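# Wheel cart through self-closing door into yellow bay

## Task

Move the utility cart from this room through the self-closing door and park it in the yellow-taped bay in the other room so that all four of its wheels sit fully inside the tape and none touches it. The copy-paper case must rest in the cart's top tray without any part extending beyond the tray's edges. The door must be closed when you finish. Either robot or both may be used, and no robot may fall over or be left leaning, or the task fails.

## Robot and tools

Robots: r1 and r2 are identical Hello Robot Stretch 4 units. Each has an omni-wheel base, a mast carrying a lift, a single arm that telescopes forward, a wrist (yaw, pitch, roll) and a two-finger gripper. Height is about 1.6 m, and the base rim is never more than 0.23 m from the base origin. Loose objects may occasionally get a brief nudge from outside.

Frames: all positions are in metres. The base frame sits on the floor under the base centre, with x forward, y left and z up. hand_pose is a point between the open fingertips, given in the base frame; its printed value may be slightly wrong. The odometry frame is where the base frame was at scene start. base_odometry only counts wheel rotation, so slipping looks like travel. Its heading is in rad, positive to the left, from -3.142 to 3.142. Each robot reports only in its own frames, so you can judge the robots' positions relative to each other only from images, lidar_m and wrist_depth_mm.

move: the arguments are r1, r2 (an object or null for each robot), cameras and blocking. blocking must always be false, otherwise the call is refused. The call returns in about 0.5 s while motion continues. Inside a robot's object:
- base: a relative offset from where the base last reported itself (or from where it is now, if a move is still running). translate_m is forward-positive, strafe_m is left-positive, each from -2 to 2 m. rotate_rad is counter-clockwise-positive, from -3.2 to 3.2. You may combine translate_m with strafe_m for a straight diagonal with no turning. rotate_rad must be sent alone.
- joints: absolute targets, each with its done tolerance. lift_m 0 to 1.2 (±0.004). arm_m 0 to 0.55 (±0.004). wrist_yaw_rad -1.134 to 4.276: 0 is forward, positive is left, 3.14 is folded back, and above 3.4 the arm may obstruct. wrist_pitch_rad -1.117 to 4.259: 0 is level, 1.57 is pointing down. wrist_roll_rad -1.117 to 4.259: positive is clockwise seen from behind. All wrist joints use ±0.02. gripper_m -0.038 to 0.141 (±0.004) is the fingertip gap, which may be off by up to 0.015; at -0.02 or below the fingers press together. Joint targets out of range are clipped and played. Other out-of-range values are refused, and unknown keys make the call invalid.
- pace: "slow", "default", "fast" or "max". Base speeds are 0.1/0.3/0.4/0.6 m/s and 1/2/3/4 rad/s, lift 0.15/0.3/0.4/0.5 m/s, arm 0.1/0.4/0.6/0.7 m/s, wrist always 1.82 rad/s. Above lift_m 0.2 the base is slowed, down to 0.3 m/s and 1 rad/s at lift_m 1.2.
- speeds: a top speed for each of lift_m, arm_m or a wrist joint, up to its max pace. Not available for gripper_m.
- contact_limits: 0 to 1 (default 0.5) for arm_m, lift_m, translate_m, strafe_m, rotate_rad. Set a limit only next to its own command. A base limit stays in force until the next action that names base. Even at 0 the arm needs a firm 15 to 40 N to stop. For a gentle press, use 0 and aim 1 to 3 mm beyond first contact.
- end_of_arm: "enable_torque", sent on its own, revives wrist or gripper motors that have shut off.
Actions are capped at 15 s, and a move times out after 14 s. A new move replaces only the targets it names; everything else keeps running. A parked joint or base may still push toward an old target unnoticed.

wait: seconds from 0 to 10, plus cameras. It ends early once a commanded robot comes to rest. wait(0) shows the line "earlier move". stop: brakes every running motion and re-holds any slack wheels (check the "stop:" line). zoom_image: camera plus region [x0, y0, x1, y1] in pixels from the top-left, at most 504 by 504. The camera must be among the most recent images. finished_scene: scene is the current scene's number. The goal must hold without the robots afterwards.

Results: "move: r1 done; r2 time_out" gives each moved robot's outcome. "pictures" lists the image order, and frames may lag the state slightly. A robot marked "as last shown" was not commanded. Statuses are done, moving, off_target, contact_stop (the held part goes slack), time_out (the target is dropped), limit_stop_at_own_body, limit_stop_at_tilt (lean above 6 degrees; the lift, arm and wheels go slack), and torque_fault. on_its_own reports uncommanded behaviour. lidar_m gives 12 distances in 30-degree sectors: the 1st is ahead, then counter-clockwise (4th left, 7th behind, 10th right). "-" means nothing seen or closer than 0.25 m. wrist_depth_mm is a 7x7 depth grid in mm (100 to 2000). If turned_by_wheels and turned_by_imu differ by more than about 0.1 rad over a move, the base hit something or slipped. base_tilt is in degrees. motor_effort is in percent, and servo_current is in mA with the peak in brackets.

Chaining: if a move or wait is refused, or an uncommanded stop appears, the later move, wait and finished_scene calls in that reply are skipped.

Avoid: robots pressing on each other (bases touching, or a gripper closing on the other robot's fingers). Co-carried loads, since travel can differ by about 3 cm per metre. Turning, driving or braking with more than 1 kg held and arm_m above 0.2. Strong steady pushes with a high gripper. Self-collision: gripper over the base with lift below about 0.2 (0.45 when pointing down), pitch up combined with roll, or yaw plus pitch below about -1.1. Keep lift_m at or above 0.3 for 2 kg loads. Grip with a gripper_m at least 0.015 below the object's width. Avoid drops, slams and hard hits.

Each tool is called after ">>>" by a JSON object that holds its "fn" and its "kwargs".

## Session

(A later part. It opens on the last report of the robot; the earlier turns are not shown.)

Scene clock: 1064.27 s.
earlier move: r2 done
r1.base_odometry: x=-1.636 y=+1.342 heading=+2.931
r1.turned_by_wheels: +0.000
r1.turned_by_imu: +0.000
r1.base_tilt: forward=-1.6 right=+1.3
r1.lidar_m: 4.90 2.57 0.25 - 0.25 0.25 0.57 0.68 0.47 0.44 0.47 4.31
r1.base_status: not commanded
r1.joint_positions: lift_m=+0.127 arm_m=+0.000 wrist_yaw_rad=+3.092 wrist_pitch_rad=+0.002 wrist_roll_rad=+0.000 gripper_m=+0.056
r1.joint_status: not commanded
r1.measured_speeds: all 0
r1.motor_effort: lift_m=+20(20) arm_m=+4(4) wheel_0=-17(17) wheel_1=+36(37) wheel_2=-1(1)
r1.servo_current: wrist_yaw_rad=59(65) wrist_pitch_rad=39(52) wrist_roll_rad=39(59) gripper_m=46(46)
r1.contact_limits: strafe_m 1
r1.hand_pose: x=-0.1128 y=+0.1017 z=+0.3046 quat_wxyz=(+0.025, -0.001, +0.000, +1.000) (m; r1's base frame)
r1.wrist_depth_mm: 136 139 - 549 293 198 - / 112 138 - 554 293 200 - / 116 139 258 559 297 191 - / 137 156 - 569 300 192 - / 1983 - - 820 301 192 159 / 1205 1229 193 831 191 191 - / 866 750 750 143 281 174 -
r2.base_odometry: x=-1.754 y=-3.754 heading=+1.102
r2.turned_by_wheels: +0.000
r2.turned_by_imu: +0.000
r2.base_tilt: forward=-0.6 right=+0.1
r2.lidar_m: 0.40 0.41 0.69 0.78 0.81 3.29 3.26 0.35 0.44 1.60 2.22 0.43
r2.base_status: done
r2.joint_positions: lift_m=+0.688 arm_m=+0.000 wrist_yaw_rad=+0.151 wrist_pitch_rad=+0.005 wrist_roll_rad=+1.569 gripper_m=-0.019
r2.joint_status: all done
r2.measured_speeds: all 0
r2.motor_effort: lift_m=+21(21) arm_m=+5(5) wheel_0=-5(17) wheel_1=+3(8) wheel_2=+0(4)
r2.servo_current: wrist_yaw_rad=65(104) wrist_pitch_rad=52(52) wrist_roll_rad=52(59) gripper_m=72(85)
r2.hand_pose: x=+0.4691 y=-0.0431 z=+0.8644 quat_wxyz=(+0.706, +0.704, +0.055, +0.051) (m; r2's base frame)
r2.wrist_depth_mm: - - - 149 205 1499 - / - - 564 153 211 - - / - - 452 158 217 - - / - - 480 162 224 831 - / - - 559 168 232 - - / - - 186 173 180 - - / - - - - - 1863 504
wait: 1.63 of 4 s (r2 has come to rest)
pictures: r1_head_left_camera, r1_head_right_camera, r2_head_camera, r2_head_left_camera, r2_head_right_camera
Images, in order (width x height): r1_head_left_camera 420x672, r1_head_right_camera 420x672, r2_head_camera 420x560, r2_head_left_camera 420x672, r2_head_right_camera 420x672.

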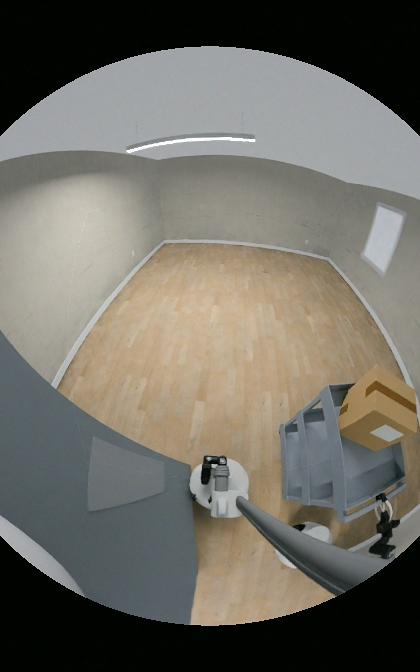

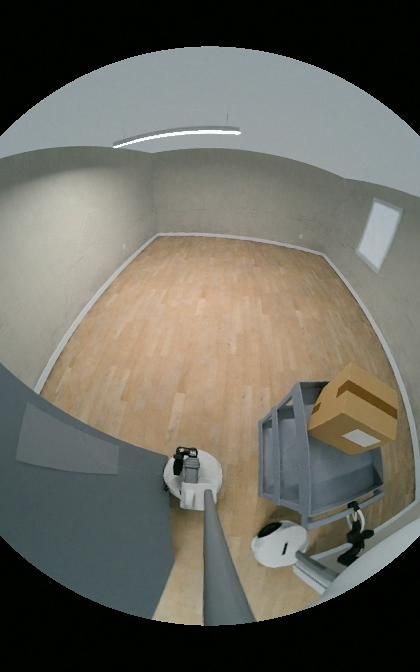

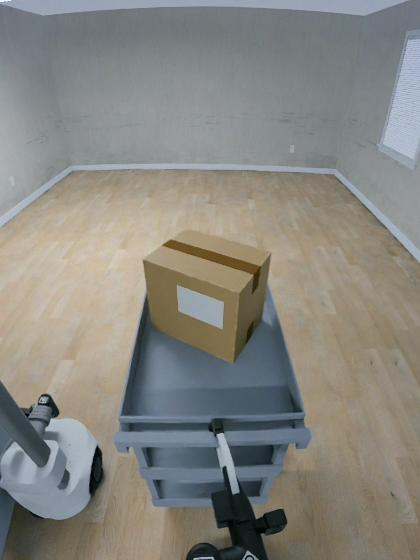

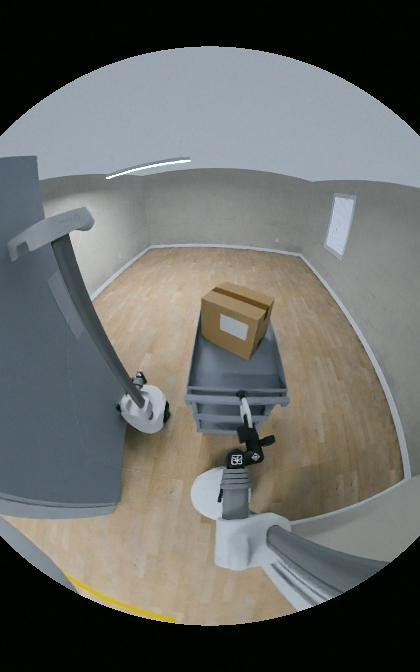

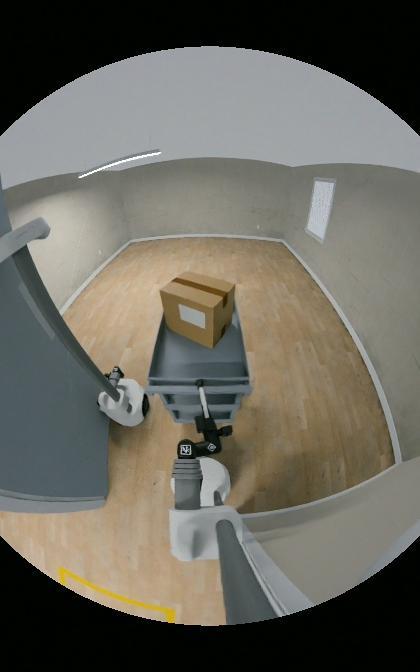

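>>> {"fn": "move", "kwargs": {"r2": {"base":{"translate_m":0,"strafe_m":0.05},"joints":{"wrist_yaw_rad":0.0},"speeds":{"wrist_yaw_rad":0.1},"pace":"slow"}, "blocking": false, "cameras": []}}

>>> {"fn": "wait", "kwargs": {"seconds": 4, "cameras": []}}

>>> {"fn": "move", "kwargs": {"r2": {"base":{"translate_m":-0.2},"pace":"slow","contact_limits":{"translate_m":0.3}}, "blocking": false, "cameras": []}}

>>> {"fn": "wait", "kwargs": {"seconds": 5}}

Scene clock: 1073.60 s.
move: r2 moving
r1: as last shown
r1.lidar_m: 4.90 2.57 0.25 - 0.25 0.26 0.56 0.70 0.44 0.43 0.47 4.32
r1.motor_effort: lift_m=+20(20) arm_m=+4(4) wheel_0=-16(17) wheel_1=+36(37) wheel_2=-1(1)
r1.servo_current: wrist_yaw_rad=33(59) wrist_pitch_rad=39(46) wrist_roll_rad=59(65) gripper_m=39(52)
r1.contact_limits: strafe_m 1
r1.wrist_depth_mm: 136 138 - 549 293 198 - / 112 139 - 554 297 200 - / 116 139 258 564 297 191 - / 136 156 - 569 300 191 - / 1921 - - 809 301 192 158 / 1182 1205 193 831 191 192 - / 842 750 750 143 279 174 -
r2.base_odometry: x=-1.767 y=-3.748 heading=+1.102
r2.turned_by_wheels: +0.000
r2.turned_by_imu: +0.000
r2.base_tilt: forward=-0.7 right=+0.1
r2.lidar_m: 0.39 0.43 0.70 0.76 0.77 3.31 3.25 0.38 0.43 1.63 2.25 0.45
r2.base_status: translate_m moving; strafe_m moving
r2.joint_positions: lift_m=+0.688 arm_m=+0.000 wrist_yaw_rad=+0.107 wrist_pitch_rad=+0.005 wrist_roll_rad=+1.569 gripper_m=-0.019
r2.joint_status: wrist_yaw_rad moving
r2.measured_speeds: translate_m=+0.001 strafe_m=+0.056 rotate_rad=-0.004 lift_m=+0.000 arm_m=+0.000 wrist_yaw_rad=-0.120 wrist_pitch_rad=+0.000 wrist_roll_rad=+0.000
r2.motor_effort: lift_m=+21(21) arm_m=+4(5) wheel_0=-6(8) wheel_1=+9(9) wheel_2=+0(1)
r2.servo_current: wrist_yaw_rad=52(117) wrist_pitch_rad=46(46) wrist_roll_rad=59(65) gripper_m=85(85)
r2.hand_pose: x=+0.4669 y=-0.0563 z=+0.8644 quat_wxyz=(+0.707, +0.705, +0.040, +0.036) (m; r2's base frame)
r2.wrist_depth_mm: - - - 154 211 1537 1098 / - - 603 158 215 759 - / - - 469 163 221 - - / - - 473 166 226 820 - / - - 544 170 232 - - / - - 186 174 181 - - / - - - - - 1708 496
pictures: none
No camera images: "cameras" was empty.

Scene clock: 1074.87 s.
earlier move: r2 done
r1.base_odometry: x=-1.636 y=+1.342 heading=+2.931
r1.turned_by_wheels: +0.000
r1.turned_by_imu: +0.000
r1.base_tilt: forward=-1.6 right=+1.3
r1.lidar_m: 4.90 2.55 0.25 - 0.25 0.26 0.58 0.67 0.44 0.43 0.47 4.34
r1.base_status: not commanded
r1.joint_positions: lift_m=+0.127 arm_m=+0.000 wrist_yaw_rad=+3.092 wrist_pitch_rad=+0.002 wrist_roll_rad=+0.000 gripper_m=+0.056
r1.joint_status: not commanded
r1.measured_speeds: all 0
r1.motor_effort: lift_m=+20(20) arm_m=+4(5) wheel_0=-16(17) wheel_1=+37(37) wheel_2=-1(1)
r1.servo_current: wrist_yaw_rad=59(65) wrist_pitch_rad=39(52) wrist_roll_rad=39(65) gripper_m=39(52)
r1.contact_limits: strafe_m 1
r1.hand_pose: x=-0.1128 y=+0.1017 z=+0.3046 quat_wxyz=(+0.025, -0.001, +0.000, +1.000) (m; r1's base frame)
r1.wrist_depth_mm: 136 138 - 549 291 199 - / 112 139 - 554 296 199 - / 116 139 259 559 297 191 - / 136 156 - 564 297 191 - / 1661 - - 820 300 192 159 / 1098 1205 193 831 191 192 - / 798 750 750 143 281 174 -
r2.base_odometry: x=-1.798 y=-3.732 heading=+1.102
r2.turned_by_wheels: +0.000
r2.turned_by_imu: +0.000
r2.base_tilt: forward=-0.7 right=+0.1
r2.lidar_m: 0.38 0.42 0.68 0.73 0.77 3.30 3.28 0.33 0.45 1.59 2.27 0.42
r2.base_status: done
r2.joint_positions: lift_m=+0.688 arm_m=+0.000 wrist_yaw_rad=+0.007 wrist_pitch_rad=+0.005 wrist_roll_rad=+1.569 gripper_m=-0.019
r2.joint_status: all done
r2.measured_speeds: all 0
r2.motor_effort: lift_m=+21(21) arm_m=+4(5) wheel_0=-4(9) wheel_1=+4(9) wheel_2=+0(2)
r2.servo_current: wrist_yaw_rad=52(117) wrist_pitch_rad=46(52) wrist_roll_rad=52(65) gripper_m=78(85)
r2.hand_pose: x=+0.4598 y=-0.0855 z=+0.8644 quat_wxyz=(+0.708, +0.706, +0.004, +0.000) (m; r2's base frame)
r2.wrist_depth_mm: - - - 166 225 1708 1160 / - - - 167 227 1430 - / - - 530 170 229 820 - / - - 462 230 231 831 - / - - 521 173 233 842 - / - - 186 174 180 - - / - - - - 238 - -
wait: 1.27 of 4 s (r2 has come to rest)
pictures: none
No camera images: "cameras" was empty.

Scene clock: 1075.37 s.
move: r2 moving
r1: as last shown
r1.lidar_m: 4.91 2.56 0.25 - 0.25 0.26 0.58 0.68 0.45 0.42 0.46 4.30
r1.motor_effort: lift_m=+20(20) arm_m=+4(4) wheel_0=-16(17) wheel_1=+36(37) wheel_2=-1(1)
r1.servo_current: wrist_yaw_rad=52(59) wrist_pitch_rad=39(46) wrist_roll_rad=46(52) gripper_m=46(46)
r1.contact_limits: strafe_m 1
r1.wrist_depth_mm: 136 138 - 549 293 198 - / 112 139 - 554 296 199 - / 116 140 259 564 297 191 - / 136 156 - 569 298 191 - / 1708 - - 820 301 192 158 / 1078 1205 194 831 191 193 - / 798 741 768 143 278 174 -
r2.base_odometry: x=-1.804 y=-3.743 heading=+1.103
r2.turned_by_wheels: +0.000
r2.turned_by_imu: +0.000
r2.base_tilt: forward=-0.7 right=+0.1
r2.lidar_m: 0.39 0.43 0.66 0.72 0.73 3.27 3.24 0.36 0.40 1.53 2.27 0.44
r2.base_status: translate_m moving
r2.joint_positions: lift_m=+0.688 arm_m=+0.000 wrist_yaw_rad=+0.007 wrist_pitch_rad=+0.005 wrist_roll_rad=+1.569 gripper_m=-0.019
r2.joint_status: not commanded
r2.measured_speeds: translate_m=-0.050 strafe_m=+0.000 rotate_rad=-0.001 lift_m=+0.000 arm_m=+0.000 wrist_yaw_rad=+0.000 wrist_pitch_rad=+0.000 wrist_roll_rad=+0.000
r2.motor_effort: lift_m=+21(21) arm_m=+4(5) wheel_0=+0(10) wheel_1=-7(7) wheel_2=+14(14)
r2.servo_current: wrist_yaw_rad=59(59) wrist_pitch_rad=46(52) wrist_roll_rad=52(52) gripper_m=78(85)
r2.contact_limits: translate_m 0.3
r2.hand_pose: x=+0.4598 y=-0.0855 z=+0.8644 quat_wxyz=(+0.708, +0.706, +0.004, +0.000) (m; r2's base frame)
r2.wrist_depth_mm: - - - 164 224 1661 1182 / - - - 167 224 1499 - / - - 521 169 228 831 - / - 484 462 229 230 820 - / - - 517 173 233 842 - / - - 186 175 181 - - / - - - - - - -
pictures: none
No camera images: "cameras" was empty.

Scene clock: 1078.17 s.
earlier move: r2 done
r1.base_odometry: x=-1.636 y=+1.342 heading=+2.931
r1.turned_by_wheels: +0.000
r1.turned_by_imu: +0.000
r1.base_tilt: forward=-1.6 right=+1.3
r1.lidar_m: 4.90 2.58 0.25 - 0.25 0.25 0.57 0.84 0.44 0.43 0.47 4.30
r1.base_status: not commanded
r1.joint_positions: lift_m=+0.127 arm_m=+0.000 wrist_yaw_rad=+3.092 wrist_pitch_rad=+0.002 wrist_roll_rad=+0.000 gripper_m=+0.056
r1.joint_status: not commanded
r1.measured_speeds: all 0
r1.motor_effort: lift_m=+20(20) arm_m=+4(4) wheel_0=-16(17) wheel_1=+36(37) wheel_2=-1(1)
r1.servo_current: wrist_yaw_rad=52(65) wrist_pitch_rad=46(46) wrist_roll_rad=39(65) gripper_m=33(52)
r1.contact_limits: strafe_m 1
r1.hand_pose: x=-0.1128 y=+0.1017 z=+0.3046 quat_wxyz=(+0.025, -0.001, +0.000, +1.000) (m; r1's base frame)
r1.wrist_depth_mm: 136 138 - 549 291 198 - / 112 139 - 559 297 200 - / 116 139 259 559 297 190 - / 137 156 - 564 300 191 - / 878 - - 831 300 191 158 / 854 1229 194 831 191 192 - / 798 759 759 143 281 174 -
r2.base_odometry: x=-1.888 y=-3.910 heading=+1.103
r2.turned_by_wheels: +0.000
r2.turned_by_imu: +0.001
r2.base_tilt: forward=-0.7 right=+0.1
r2.lidar_m: 0.40 0.41 0.79 0.73 2.82 3.10 3.05 0.34 0.25 0.52 2.28 0.44
r2.base_status: done
r2.joint_positions: lift_m=+0.688 arm_m=+0.000 wrist_yaw_rad=+0.007 wrist_pitch_rad=+0.005 wrist_roll_rad=+1.569 gripper_m=-0.019
r2.joint_status: not commanded
r2.measured_speeds: all 0
r2.motor_effort: lift_m=+21(21) arm_m=+4(5) wheel_0=-2(10) wheel_1=-3(8) wheel_2=+7(14)
r2.servo_current: wrist_yaw_rad=52(72) wrist_pitch_rad=46(52) wrist_roll_rad=59(59) gripper_m=78(85)
r2.contact_limits: translate_m 0.3
r2.hand_pose: x=+0.4598 y=-0.0855 z=+0.8644 quat_wxyz=(+0.708, +0.706, +0.004, +0.000) (m; r2's base frame)
r2.wrist_depth_mm: - - - 169 229 1661 1138 / - - - 169 229 1576 - / - - 544 171 231 831 - / - 473 466 232 232 831 - / - - 508 173 234 831 - / - - 187 175 181 - - / - - - - 237 - -
wait: 2.80 of 5 s (r2 has come to rest)
pictures: r1_head_camera, r1_head_left_camera, r1_head_right_camera, r1_wrist_camera, r2_head_camera, r2_head_left_camera, r2_head_right_camera, r2_wrist_camera
Images, in order (width x height): r1_head_camera 420x560, r1_head_left_camera 420x672, r1_head_right_camera 420x672, r1_wrist_camera 616x392, r2_head_camera 420x560, r2_head_left_camera 420x672, r2_head_right_camera 420x672, r2_wrist_camera 616x392.

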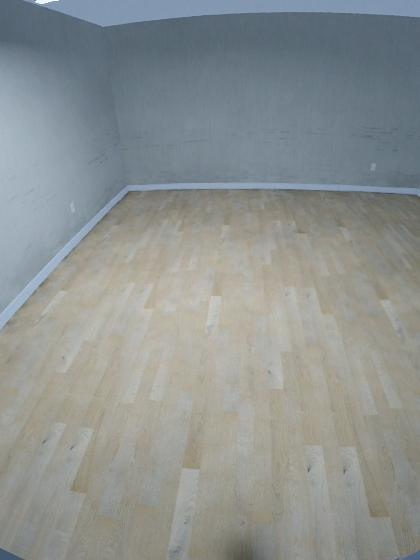

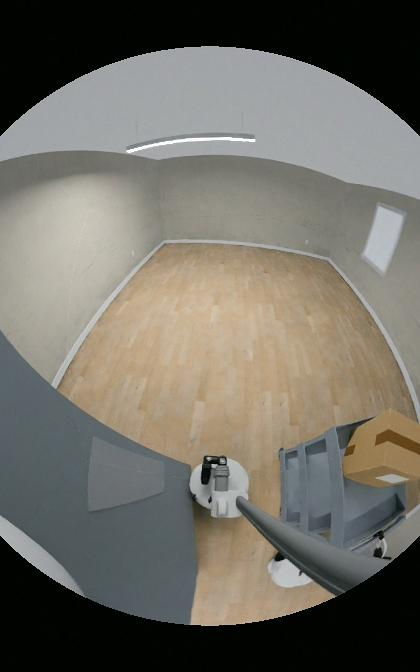

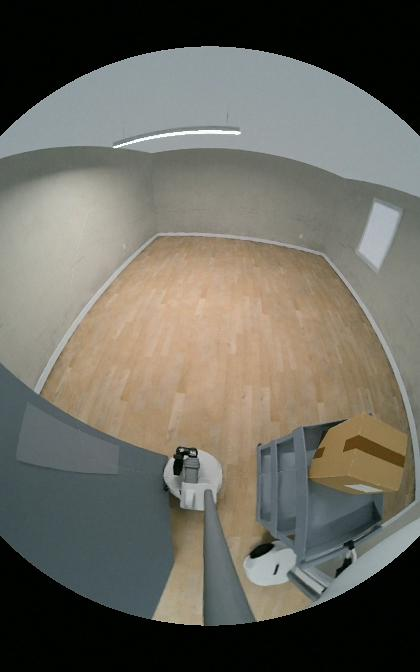

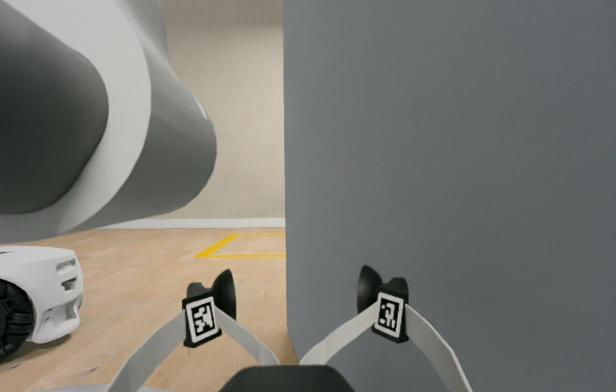

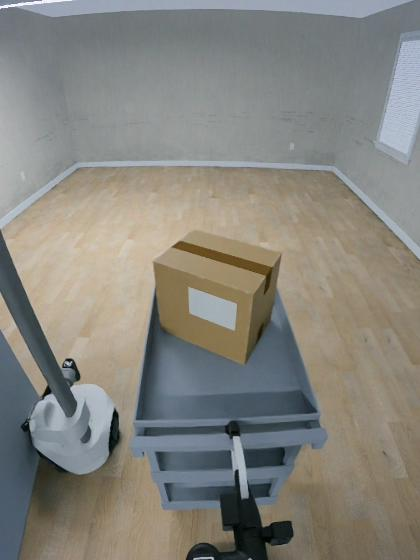

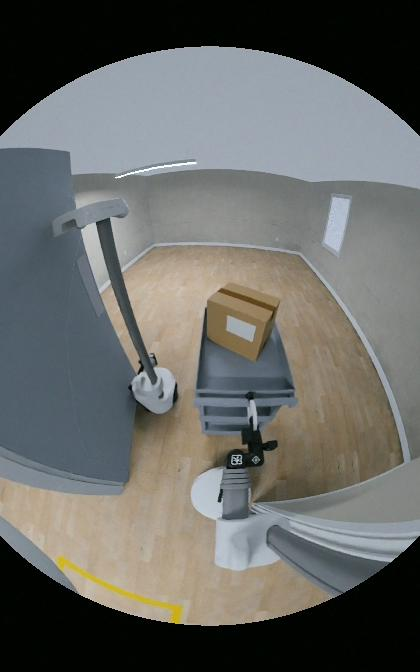

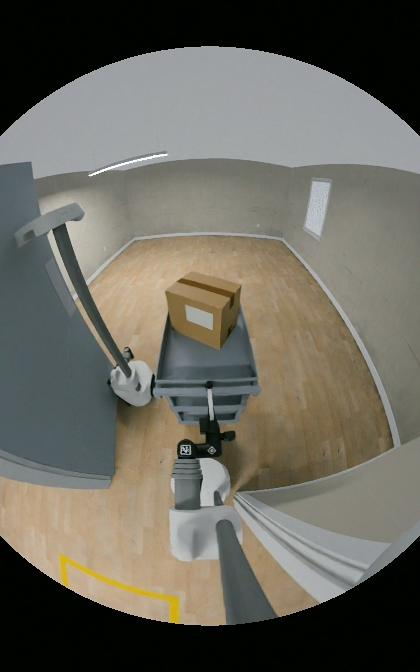

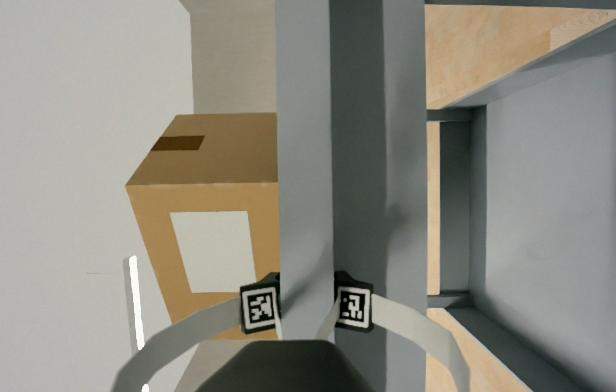

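>>> {"fn": "move", "kwargs": {"r2": {"base":{"translate_m":-0.14,"strafe_m":0.09},"pace":"slow","contact_limits":{"translate_m":0.3}}, "blocking": false, "cameras": []}}

>>> {"fn": "wait", "kwargs": {"seconds": 5, "cameras": ["r1_head_left_camera","r1_head_right_camera","r2_head_camera","r2_head_left_camera","r2_head_right_camera"]}}

Scene clock: 1091.00 s.
move: r2 moving
r1: as last shown
r1.lidar_m: 4.91 2.56 0.25 - 0.25 0.26 0.59 0.83 0.44 0.43 0.44 4.33
r1.servo_current: wrist_yaw_rad=26(59) wrist_pitch_rad=39(46) wrist_roll_rad=52(65) gripper_m=39(46)
r1.contact_limits: strafe_m 1
r1.wrist_depth_mm: 136 138 - 544 291 198 - / 112 139 - 554 296 200 - / 116 139 259 559 298 191 - / 136 156 - 564 300 191 - / 878 - - 820 300 192 158 / 854 1205 194 831 191 192 - / 798 759 759 143 279 174 -
r2.base_odometry: x=-1.900 y=-3.917 heading=+1.103
r2.turned_by_wheels: +0.000
r2.turned_by_imu: +0.001
r2.base_tilt: forward=-0.7 right=+0.1
r2.lidar_m: 0.37 0.43 0.75 0.70 2.82 3.11 3.03 3.21 0.25 0.44 2.28 0.43
r2.base_status: translate_m moving; strafe_m moving
r2.joint_positions: lift_m=+0.688 arm_m=+0.000 wrist_yaw_rad=+0.005 wrist_pitch_rad=+0.005 wrist_roll_rad=+1.569 gripper_m=-0.019
r2.joint_status: not commanded
r2.measured_speeds: translate_m=-0.045 strafe_m=+0.029 rotate_rad=-0.002 lift_m=+0.000 arm_m=+0.000 wrist_yaw_rad=-0.026 wrist_pitch_rad=+0.000 wrist_roll_rad=+0.000
r2.motor_effort: lift_m=+21(21) arm_m=+4(5) wheel_0=-7(10) wheel_1=+7(7) wheel_2=+10(13)
r2.servo_current: wrist_yaw_rad=52(65) wrist_pitch_rad=39(52) wrist_roll_rad=46(52) gripper_m=78(85)
r2.contact_limits: translate_m 0.3
r2.hand_pose: x=+0.4597 y=-0.0858 z=+0.8644 quat_wxyz=(+0.708, +0.707, +0.004, +0.000) (m; r2's base frame)
r2.wrist_depth_mm: - - - 170 229 1661 1160 / - - - 171 230 1661 - / - - 549 172 232 820 - / - - 466 232 233 831 - / - - 504 174 234 842 - / - - 186 174 180 - - / - - - - 237 - -
pictures: none
No camera images: "cameras" was empty.

Scene clock: 1093.33 s.
earlier move: r2 done
r1.base_odometry: x=-1.636 y=+1.342 heading=+2.931
r1.turned_by_wheels: +0.000
r1.turned_by_imu: +0.000
r1.base_tilt: forward=-1.6 right=+1.3
r1.lidar_m: 4.89 2.59 0.25 - 0.25 0.25 0.57 0.55 0.40 0.41 2.99 4.30
r1.base_status: not commanded
r1.joint_positions: lift_m=+0.127 arm_m=+0.000 wrist_yaw_rad=+3.092 wrist_pitch_rad=+0.002 wrist_roll_rad=+0.000 gripper_m=+0.056
r1.joint_status: not commanded
r1.measured_speeds: all 0
r1.motor_effort: lift_m=+20(20) arm_m=+4(4) wheel_0=-16(17) wheel_1=+37(37) wheel_2=-1(1)
r1.servo_current: wrist_yaw_rad=46(72) wrist_pitch_rad=46(52) wrist_roll_rad=46(65) gripper_m=46(46)
r1.contact_limits: strafe_m 1
r1.hand_pose: x=-0.1128 y=+0.1017 z=+0.3046 quat_wxyz=(+0.025, -0.001, +0.000, +1.000) (m; r1's base frame)
r1.wrist_depth_mm: 136 138 - 549 291 199 - / 112 138 - 554 296 200 - / 116 139 260 564 297 191 - / 137 156 - 564 300 191 - / 878 1983 - 820 301 191 158 / - 1098 194 820 191 191 - / 788 750 741 143 278 174 -
r2.base_odometry: x=-2.032 y=-3.994 heading=+1.103
r2.turned_by_wheels: +0.000
r2.turned_by_imu: -0.001
r2.base_tilt: forward=-0.6 right=+0.1
r2.lidar_m: 0.40 0.43 0.67 0.63 2.70 2.97 2.87 2.92 0.31 0.28 2.34 0.41
r2.base_status: done
r2.joint_positions: lift_m=+0.688 arm_m=+0.000 wrist_yaw_rad=-0.002 wrist_pitch_rad=+0.005 wrist_roll_rad=+1.569 gripper_m=-0.019
r2.joint_status: not commanded
r2.measured_speeds: all 0
r2.motor_effort: lift_m=+21(21) arm_m=+4(5) wheel_0=-7(13) wheel_1=+4(7) wheel_2=+3(13)
r2.servo_current: wrist_yaw_rad=46(65) wrist_pitch_rad=52(52) wrist_roll_rad=52(65) gripper_m=78(85)
r2.contact_limits: translate_m 0.3
r2.hand_pose: x=+0.4591 y=-0.0880 z=+0.8644 quat_wxyz=(+0.708, +0.707, +0.001, -0.003) (m; r2's base frame)
r2.wrist_depth_mm: - - - 160 218 1576 1205 / - - - 163 221 768 - / - - 500 166 225 - - / - - 469 168 229 831 - / - - 530 172 234 - - / - - 186 174 181 - - / - - - - - - 517
wait: 2.33 of 5 s (r2 has come to rest)
pictures: r1_head_left_camera, r1_head_right_camera, r2_head_camera, r2_head_left_camera, r2_head_right_camera
Images, in order (width x height): r1_head_left_camera 420x672, r1_head_right_camera 420x672, r2_head_camera 420x560, r2_head_left_camera 420x672, r2_head_right_camera 420x672.

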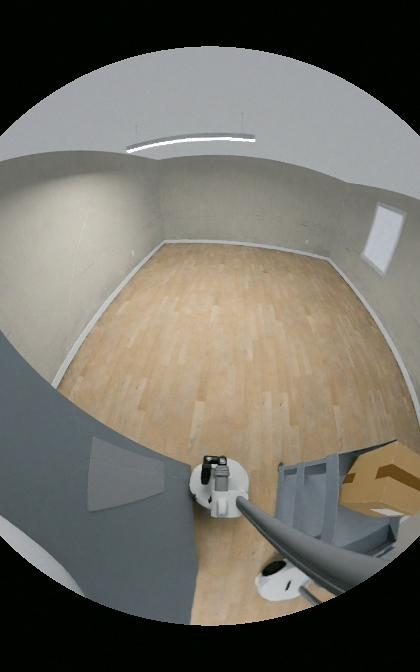

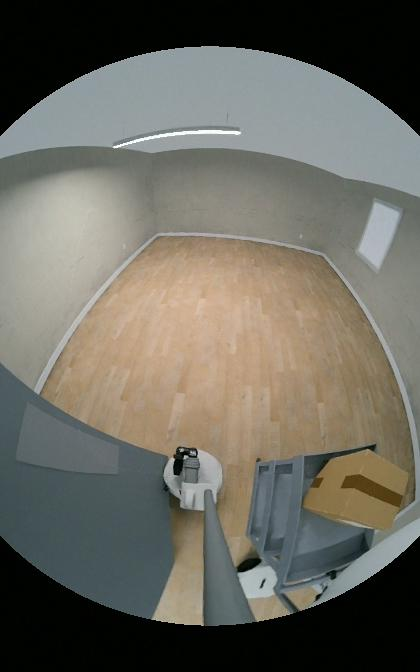

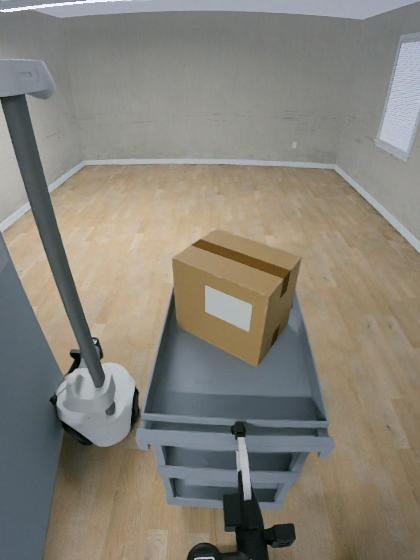

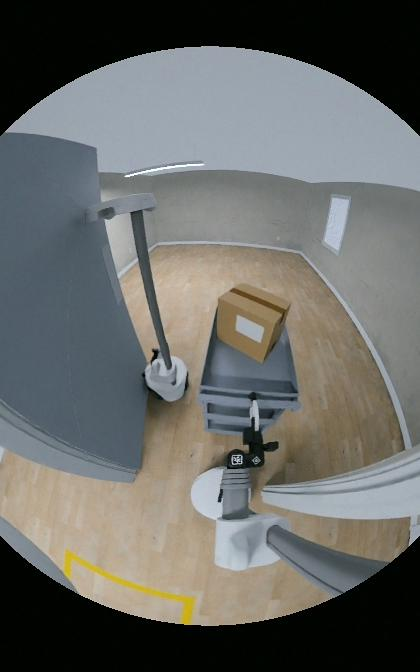

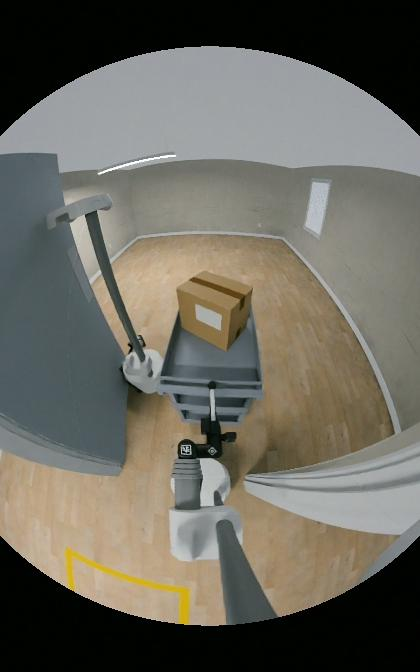

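>>> {"fn": "move", "kwargs": {"r2": {"base":{"translate_m":-0.14,"strafe_m":0.06},"pace":"slow","contact_limits":{"translate_m":0.3}}, "blocking": false, "cameras": []}}

>>> {"fn": "wait", "kwargs": {"seconds": 5, "cameras": ["r1_head_left_camera","r1_head_right_camera","r2_head_camera","r2_head_left_camera","r2_head_right_camera"]}}

Scene clock: 1100.13 s.
move: r2 moving
r1: as last shown
r1.lidar_m: 4.91 2.56 0.25 - 0.25 0.25 0.55 0.53 0.40 0.38 2.96 4.32
r1.motor_effort: lift_m=+20(20) arm_m=+4(4) wheel_0=-16(17) wheel_1=+36(37) wheel_2=-1(1)
r1.servo_current: wrist_yaw_rad=46(52) wrist_pitch_rad=39(46) wrist_roll_rad=59(59) gripper_m=39(46)
r1.contact_limits: strafe_m 1
r1.wrist_depth_mm: 136 138 - 544 290 198 - / 112 139 - 559 294 199 - / 116 139 259 559 297 191 - / 136 156 - 569 298 191 - / 891 1661 - 820 303 191 158 / - 1078 193 831 191 191 - / 798 759 759 143 279 174 -
r2.base_odometry: x=-2.042 y=-4.003 heading=+1.102
r2.turned_by_wheels: -0.001
r2.turned_by_imu: +0.000
r2.base_tilt: forward=-0.7 right=+0.1
r2.lidar_m: 0.39 0.42 0.66 0.65 2.72 2.92 2.88 2.92 0.35 0.30 2.34 0.42
r2.base_status: translate_m moving; strafe_m moving
r2.joint_positions: lift_m=+0.688 arm_m=+0.000 wrist_yaw_rad=-0.002 wrist_pitch_rad=+0.005 wrist_roll_rad=+1.569 gripper_m=-0.019
r2.joint_status: not commanded
r2.measured_speeds: translate_m=-0.050 strafe_m=+0.021 rotate_rad=-0.002 lift_m=+0.000 arm_m=+0.000 wrist_yaw_rad=+0.000 wrist_pitch_rad=+0.000 wrist_roll_rad=+0.000
r2.motor_effort: lift_m=+21(21) arm_m=+4(5) wheel_0=-11(14) wheel_1=-7(7) wheel_2=+8(10)
r2.servo_current: wrist_yaw_rad=59(59) wrist_pitch_rad=46(52) wrist_roll_rad=59(59) gripper_m=78(85)
r2.contact_limits: translate_m 0.3
r2.hand_pose: x=+0.4591 y=-0.0880 z=+0.8644 quat_wxyz=(+0.708, +0.707, +0.001, -0.003) (m; r2's base frame)
r2.wrist_depth_mm: - - - 160 217 1537 1160 / - - - 163 221 759 - / - - 492 165 224 - - / - - 469 169 229 831 - / - - 535 172 233 - - / - - 185 174 181 - - / - - - - - - 512
pictures: none
No camera images: "cameras" was empty.

Scene clock: 1102.37 s.
earlier move: r2 done
r1.base_odometry: x=-1.636 y=+1.342 heading=+2.931
r1.turned_by_wheels: +0.000
r1.turned_by_imu: +0.000
r1.base_tilt: forward=-1.6 right=+1.3
r1.lidar_m: 4.90 2.60 0.25 - 0.25 0.25 0.55 0.49 0.41 0.38 2.98 4.35
r1.base_status: not commanded
r1.joint_positions: lift_m=+0.127 arm_m=+0.000 wrist_yaw_rad=+3.092 wrist_pitch_rad=+0.002 wrist_roll_rad=+0.000 gripper_m=+0.056
r1.joint_status: not commanded
r1.measured_speeds: all 0
r1.motor_effort: lift_m=+20(20) arm_m=+4(4) wheel_0=-16(17) wheel_1=+36(37) wheel_2=-1(1)
r1.servo_current: wrist_yaw_rad=59(65) wrist_pitch_rad=46(52) wrist_roll_rad=46(72) gripper_m=39(46)
r1.contact_limits: strafe_m 1
r1.hand_pose: x=-0.1128 y=+0.1017 z=+0.3046 quat_wxyz=(+0.025, -0.001, +0.000, +1.000) (m; r1's base frame)
r1.wrist_depth_mm: 136 138 - 549 291 198 - / 112 138 - 554 294 200 - / 116 140 260 559 300 191 - / 136 156 - 564 298 191 - / 991 1205 - 820 301 192 158 / 1008 1098 194 820 191 191 - / 798 759 750 143 281 173 -
r2.base_odometry: x=-2.148 y=-4.092 heading=+1.103
r2.turned_by_wheels: +0.001
r2.turned_by_imu: +0.001
r2.base_tilt: forward=-0.7 right=+0.1
r2.lidar_m: 0.41 0.47 0.63 0.64 2.68 2.80 2.74 2.89 2.28 0.37 0.37 0.42
r2.base_status: done
r2.joint_positions: lift_m=+0.688 arm_m=+0.000 wrist_yaw_rad=+0.000 wrist_pitch_rad=+0.005 wrist_roll_rad=+1.569 gripper_m=-0.019
r2.joint_status: not commanded
r2.measured_speeds: all 0
r2.motor_effort: lift_m=+21(21) arm_m=+4(5) wheel_0=-1(14) wheel_1=-5(8) wheel_2=+8(11)
r2.servo_current: wrist_yaw_rad=39(59) wrist_pitch_rad=39(52) wrist_roll_rad=46(65) gripper_m=78(91)
r2.contact_limits: translate_m 0.3
r2.hand_pose: x=+0.4593 y=-0.0874 z=+0.8644 quat_wxyz=(+0.708, +0.707, +0.002, -0.002) (m; r2's base frame)
r2.wrist_depth_mm: - - - 146 203 1464 - / - - 539 151 208 750 - / - 477 445 156 215 - - / - - 484 161 224 831 - / - - 569 168 230 - - / - - 186 174 179 - - / - - - - - 1708 496
wait: 2.23 of 5 s (r2 has come to rest)
pictures: r1_head_left_camera, r1_head_right_camera, r2_head_camera, r2_head_left_camera, r2_head_right_camera
Images, in order (width x height): r1_head_left_camera 420x672, r1_head_right_camera 420x672, r2_head_camera 420x560, r2_head_left_camera 420x672, r2_head_right_camera 420x672.

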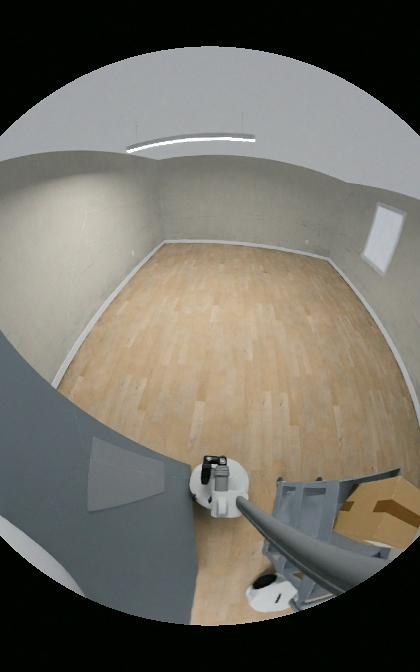

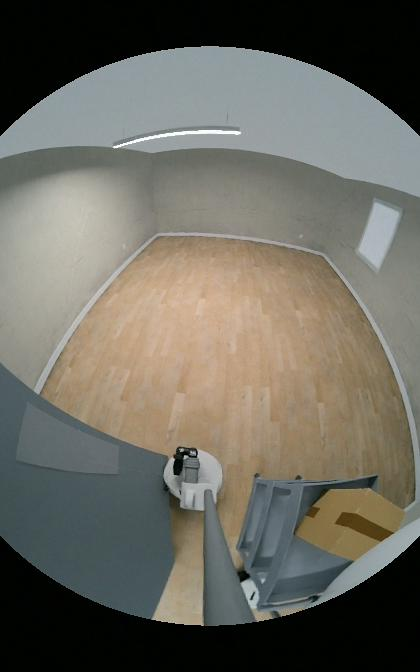

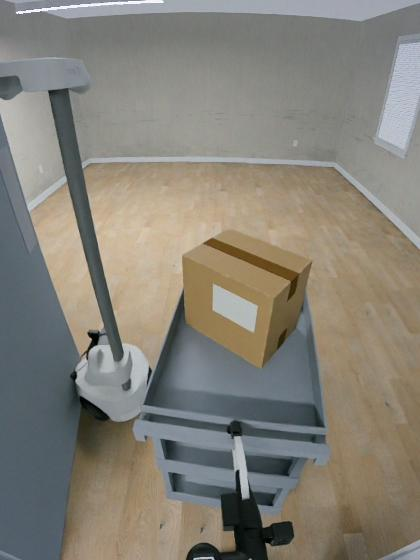

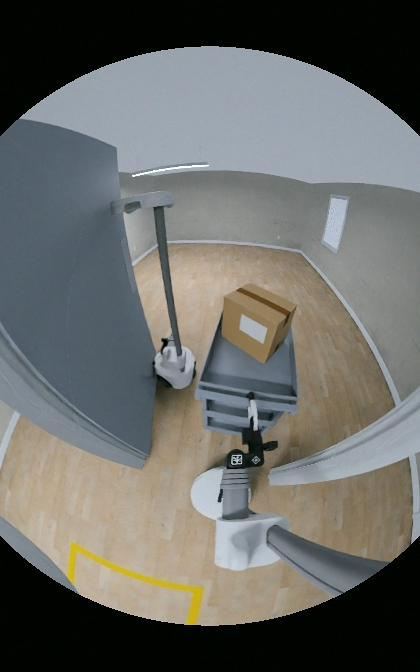

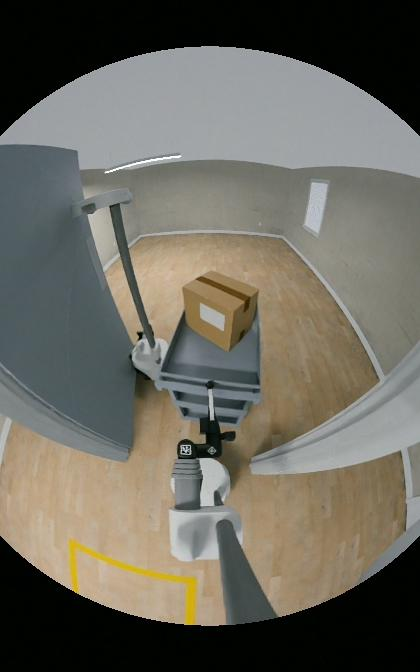

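>>> {"fn": "move", "kwargs": {"r2": {"base":{"translate_m":-0.2,"strafe_m":0.03},"pace":"slow","contact_limits":{"translate_m":0.3}}, "blocking": false, "cameras": []}}

>>> {"fn": "wait", "kwargs": {"seconds": 5, "cameras": ["r1_head_left_camera","r1_head_right_camera","r2_head_camera","r2_head_left_camera","r2_head_right_camera"]}}

Scene clock: 1112.27 s.
move: r2 moving
r1: as last shown
r1.lidar_m: 4.89 2.57 0.25 - 0.25 0.25 0.53 0.50 0.41 0.41 3.00 4.32
r1.motor_effort: lift_m=+20(20) arm_m=+4(4) wheel_0=-16(16) wheel_1=+36(37) wheel_2=-1(1)
r1.servo_current: wrist_yaw_rad=46(59) wrist_pitch_rad=39(46) wrist_roll_rad=52(59) gripper_m=39(46)
r1.contact_limits: strafe_m 1
r1.wrist_depth_mm: 136 138 - 549 290 198 - / 112 139 - 549 296 200 - / 116 139 260 554 298 191 - / 137 156 - 569 298 192 - / 991 1182 - 820 300 191 158 / 991 1078 195 820 191 193 - / 809 750 750 143 279 174 -
r2.base_odometry: x=-2.155 y=-4.102 heading=+1.103
r2.turned_by_wheels: +0.000
r2.turned_by_imu: +0.001
r2.base_tilt: forward=-0.6 right=+0.0
r2.lidar_m: 0.41 0.46 0.63 0.64 2.70 2.79 2.75 2.89 2.30 0.37 0.39 0.40
r2.base_status: translate_m moving; strafe_m moving
r2.joint_positions: lift_m=+0.688 arm_m=+0.000 wrist_yaw_rad=+0.001 wrist_pitch_rad=+0.005 wrist_roll_rad=+1.569 gripper_m=-0.019
r2.joint_status: not commanded
r2.measured_speeds: translate_m=-0.049 strafe_m=+0.007 rotate_rad=+0.001 lift_m=+0.000 arm_m=+0.000 wrist_yaw_rad=+0.000 wrist_pitch_rad=+0.000 wrist_roll_rad=+0.000
r2.motor_effort: lift_m=+21(21) arm_m=+4(5) wheel_0=-5(8) wheel_1=-6(8) wheel_2=+14(14)
r2.servo_current: wrist_yaw_rad=33(52) wrist_pitch_rad=39(52) wrist_roll_rad=46(52) gripper_m=78(78)
r2.contact_limits: translate_m 0.3
r2.hand_pose: x=+0.4593 y=-0.0872 z=+0.8644 quat_wxyz=(+0.708, +0.707, +0.002, -0.002) (m; r2's base frame)
r2.wrist_depth_mm: - - - 147 202 1430 - / - - 539 151 208 759 - / - 473 449 156 216 - - / - - 492 161 223 831 - / - - 574 168 232 - - / - - 186 173 180 - - / - - - - - - 496
pictures: none
No camera images: "cameras" was empty.

Scene clock: 1115.07 s.
earlier move: r2 done
r1.base_odometry: x=-1.636 y=+1.342 heading=+2.931
r1.turned_by_wheels: +0.000
r1.turned_by_imu: +0.000
r1.base_tilt: forward=-1.6 right=+1.3
r1.lidar_m: 4.90 2.58 0.25 - 0.25 0.25 0.60 0.52 0.46 2.79 2.97 4.29
r1.base_status: not commanded
r1.joint_positions: lift_m=+0.127 arm_m=+0.000 wrist_yaw_rad=+3.092 wrist_pitch_rad=+0.002 wrist_roll_rad=+0.000 gripper_m=+0.056
r1.joint_status: not commanded
r1.measured_speeds: all 0
r1.motor_effort: lift_m=+20(20) arm_m=+4(4) wheel_0=-16(17) wheel_1=+37(37) wheel_2=-1(1)
r1.servo_current: wrist_yaw_rad=52(72) wrist_pitch_rad=33(52) wrist_roll_rad=39(65) gripper_m=39(52)
r1.contact_limits: strafe_m 1
r1.hand_pose: x=-0.1128 y=+0.1017 z=+0.3046 quat_wxyz=(+0.025, -0.001, +0.000, +1.000) (m; r1's base frame)
r1.wrist_depth_mm: 136 138 - 549 291 198 - / 112 139 - 559 296 200 - / 116 139 259 554 297 191 - / 136 156 - 564 301 192 - / 1182 1229 - 820 300 193 158 / 831 1078 194 820 190 192 - / 788 759 759 143 279 174 -
r2.base_odometry: x=-2.265 y=-4.257 heading=+1.103
r2.turned_by_wheels: +0.000
r2.turned_by_imu: +0.000
r2.base_tilt: forward=-0.6 right=+0.1
r2.lidar_m: 0.41 0.45 0.69 1.52 2.67 2.60 2.54 2.73 2.30 0.85 0.48 0.40
r2.base_status: done
r2.joint_positions: lift_m=+0.688 arm_m=+0.000 wrist_yaw_rad=+0.001 wrist_pitch_rad=+0.005 wrist_roll_rad=+1.569 gripper_m=-0.019
r2.joint_status: not commanded
r2.measured_speeds: all 0
r2.motor_effort: lift_m=+21(21) arm_m=+4(5) wheel_0=-3(10) wheel_1=-5(8) wheel_2=+7(14)
r2.servo_current: wrist_yaw_rad=46(59) wrist_pitch_rad=52(59) wrist_roll_rad=52(65) gripper_m=78(91)
r2.contact_limits: translate_m 0.3
r2.hand_pose: x=+0.4593 y=-0.0872 z=+0.8644 quat_wxyz=(+0.708, +0.707, +0.002, -0.002) (m; r2's base frame)
r2.wrist_depth_mm: - - - 145 200 1366 - / - - 530 150 207 759 - / - 473 452 154 214 - - / - - 492 160 224 831 - / - - 574 167 230 - - / - - 185 173 180 - - / - 946 - - - - 496
wait: 2.80 of 5 s (r2 has come to rest)
pictures: r1_head_left_camera, r1_head_right_camera, r2_head_camera, r2_head_left_camera, r2_head_right_camera
Images, in order (width x height): r1_head_left_camera 420x672, r1_head_right_camera 420x672, r2_head_camera 420x560, r2_head_left_camera 420x672, r2_head_right_camera 420x672.

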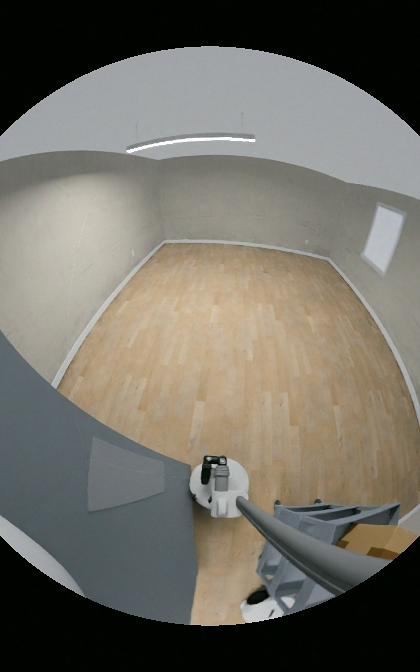

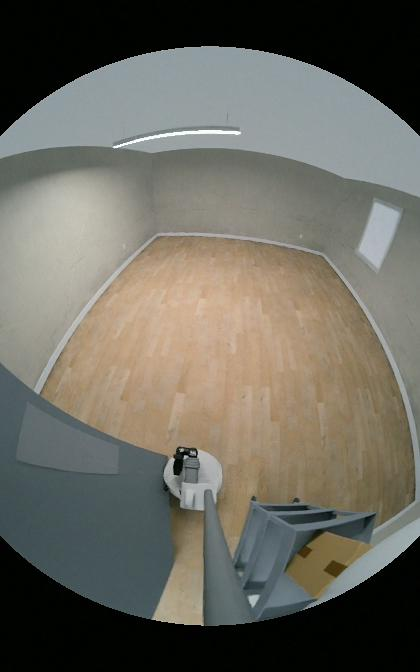

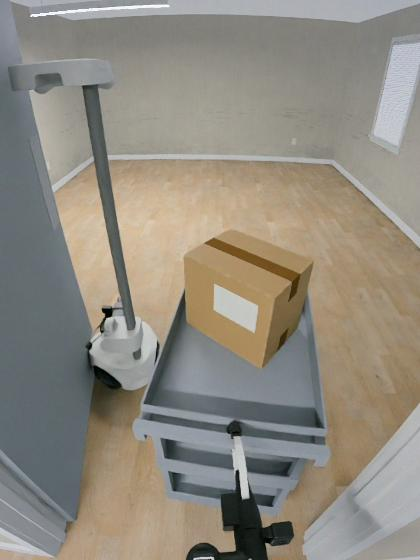

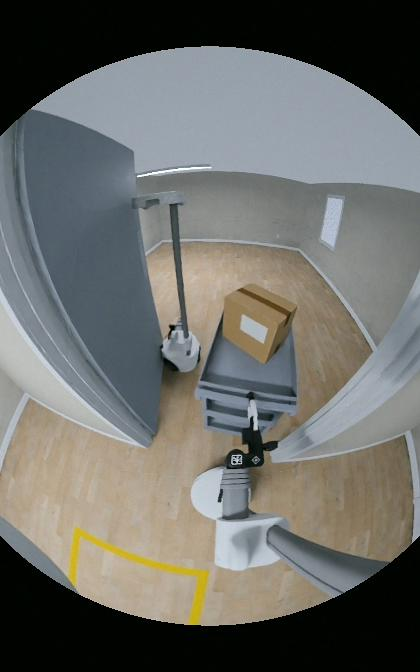

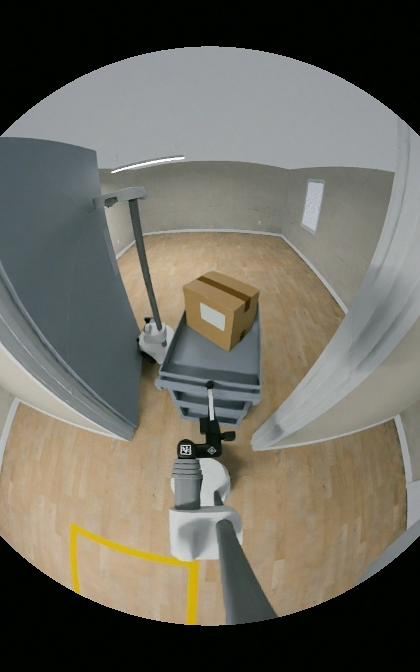

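>>> {"fn": "move", "kwargs": {"r2": {"base":{"translate_m":-0.25,"strafe_m":0.03},"pace":"slow","contact_limits":{"translate_m":0.3}}, "blocking": false, "cameras": []}}

>>> {"fn": "wait", "kwargs": {"seconds": 5, "cameras": ["r1_head_right_camera","r2_head_camera","r2_head_left_camera","r2_head_right_camera"]}}

Scene clock: 1119.27 s.
move: r2 moving
r1: as last shown
r1.lidar_m: 4.91 2.56 0.25 - 0.25 0.26 0.57 0.52 0.45 2.81 2.98 4.33
r1.motor_effort: lift_m=+20(20) arm_m=+4(4) wheel_0=-16(16) wheel_1=+36(37) wheel_2=-1(1)
r1.servo_current: wrist_yaw_rad=33(52) wrist_pitch_rad=46(52) wrist_roll_rad=52(65) gripper_m=39(46)
r1.contact_limits: strafe_m 1
r1.wrist_depth_mm: 136 138 - 549 293 198 - / 112 139 - 549 294 200 - / 116 139 258 559 297 191 - / 137 156 - 569 300 192 - / 155 1229 - 820 300 193 158 / 820 1182 194 820 191 192 - / 778 750 759 143 279 173 -
r2.base_odometry: x=-2.272 y=-4.267 heading=+1.103
r2.turned_by_wheels: +0.000
r2.turned_by_imu: +0.000
r2.base_tilt: forward=-0.6 right=+0.1
r2.lidar_m: 0.42 0.48 0.66 1.60 2.66 2.61 2.53 2.69 2.31 0.90 0.47 0.42
r2.base_status: translate_m moving; strafe_m moving
r2.joint_positions: lift_m=+0.688 arm_m=+0.000 wrist_yaw_rad=+0.001 wrist_pitch_rad=+0.005 wrist_roll_rad=+1.569 gripper_m=-0.019
r2.joint_status: not commanded
r2.measured_speeds: translate_m=-0.050 strafe_m=+0.006 rotate_rad=-0.003 lift_m=+0.000 arm_m=+0.000 wrist_yaw_rad=+0.000 wrist_pitch_rad=+0.000 wrist_roll_rad=+0.000
r2.motor_effort: lift_m=+21(21) arm_m=+4(5) wheel_0=-6(8) wheel_1=-6(8) wheel_2=+11(13)
r2.servo_current: wrist_yaw_rad=46(52) wrist_pitch_rad=39(46) wrist_roll_rad=52(52) gripper_m=85(85)
r2.contact_limits: translate_m 0.3
r2.hand_pose: x=+0.4593 y=-0.0871 z=+0.8644 quat_wxyz=(+0.708, +0.707, +0.002, -0.002) (m; r2's base frame)
r2.wrist_depth_mm: - - - 145 200 1464 - / - - 525 150 207 768 - / - 469 449 154 213 - - / - - 488 160 223 820 - / - - 569 168 230 - - / - - 186 173 179 1708 - / - 976 - - - - 492
pictures: none
No camera images: "cameras" was empty.

Scene clock: 1122.57 s.
earlier move: r2 done
r1.base_odometry: x=-1.636 y=+1.342 heading=+2.931
r1.turned_by_wheels: +0.000
r1.turned_by_imu: +0.000
r1.base_tilt: forward=-1.6 right=+1.3
r1.lidar_m: 4.90 2.58 0.25 - 0.25 0.25 0.56 0.58 0.67 2.79 3.00 4.31
r1.base_status: not commanded
r1.joint_positions: lift_m=+0.127 arm_m=+0.000 wrist_yaw_rad=+3.092 wrist_pitch_rad=+0.002 wrist_roll_rad=+0.000 gripper_m=+0.056
r1.joint_status: not commanded
r1.measured_speeds: all 0
r1.motor_effort: lift_m=+20(20) arm_m=+4(4) wheel_0=-16(17) wheel_1=+36(37) wheel_2=-1(1)
r1.servo_current: wrist_yaw_rad=26(65) wrist_pitch_rad=33(52) wrist_roll_rad=33(72) gripper_m=39(52)
r1.contact_limits: strafe_m 1
r1.hand_pose: x=-0.1128 y=+0.1017 z=+0.3046 quat_wxyz=(+0.025, -0.001, +0.000, +1.000) (m; r1's base frame)
r1.wrist_depth_mm: 136 138 - 554 293 198 - / 112 139 - 564 296 200 - / 116 139 259 559 297 191 - / 136 156 - 564 300 191 - / - - 1983 831 301 193 159 / 976 1182 194 831 191 192 - / 842 750 750 143 278 173 -
r2.base_odometry: x=-2.405 y=-4.466 heading=+1.103
r2.turned_by_wheels: +0.000
r2.turned_by_imu: +0.001
r2.base_tilt: forward=-0.7 right=+0.1
r2.lidar_m: 0.40 0.46 0.79 2.48 2.64 2.36 2.29 2.47 2.31 1.58 0.69 0.41
r2.base_status: done
r2.joint_positions: lift_m=+0.688 arm_m=+0.000 wrist_yaw_rad=+0.001 wrist_pitch_rad=+0.005 wrist_roll_rad=+1.569 gripper_m=-0.019
r2.joint_status: not commanded
r2.measured_speeds: all 0
r2.motor_effort: lift_m=+21(21) arm_m=+5(5) wheel_0=-2(9) wheel_1=-4(8) wheel_2=+7(13)
r2.servo_current: wrist_yaw_rad=52(59) wrist_pitch_rad=39(52) wrist_roll_rad=46(65) gripper_m=85(85)
r2.contact_limits: translate_m 0.3
r2.hand_pose: x=+0.4594 y=-0.0870 z=+0.8644 quat_wxyz=(+0.708, +0.707, +0.002, -0.001) (m; r2's base frame)
r2.wrist_depth_mm: - - - 145 200 1464 - / - - 535 150 207 759 - / - 473 452 154 214 - - / - - 484 160 222 831 - / - - 580 167 230 - - / - - 186 173 179 1229 - / - 122 - - - - 492
wait: 3.30 of 5 s (r2 has come to rest)
pictures: r1_head_right_camera, r2_head_camera, r2_head_left_camera, r2_head_right_camera
Images, in order (width x height): r1_head_right_camera 420x672, r2_head_camera 420x560, r2_head_left_camera 420x672, r2_head_right_camera 420x672.

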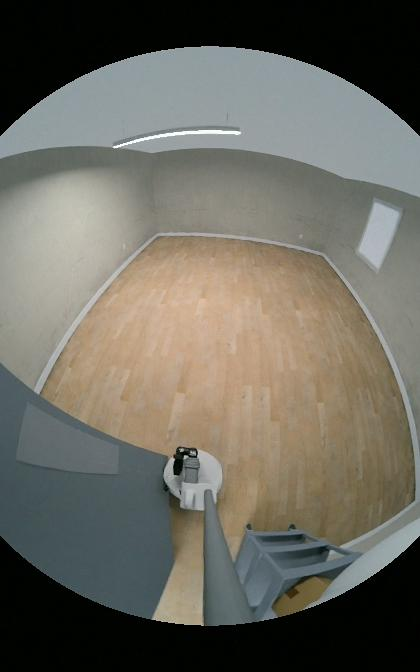

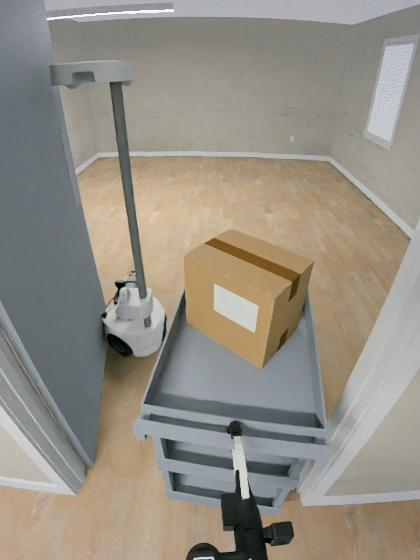

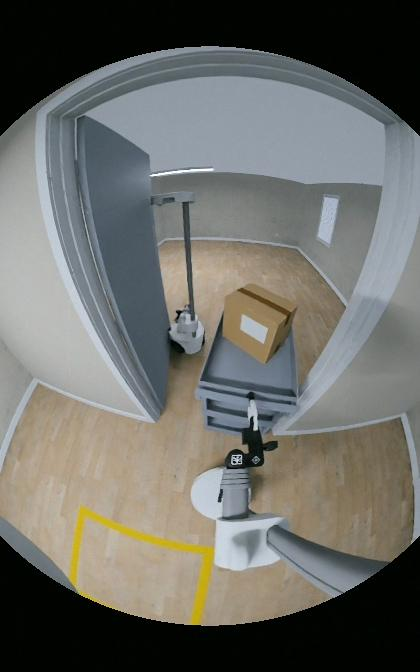

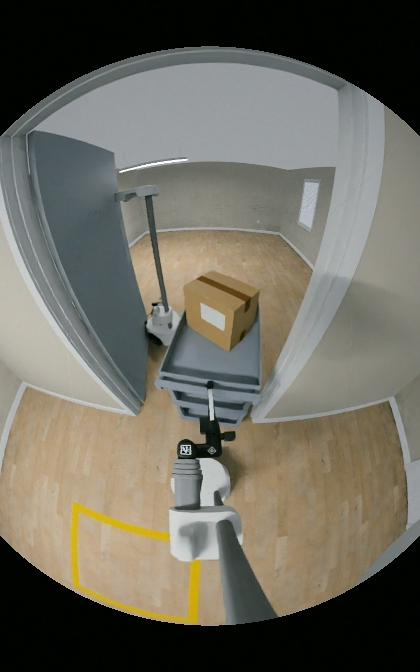

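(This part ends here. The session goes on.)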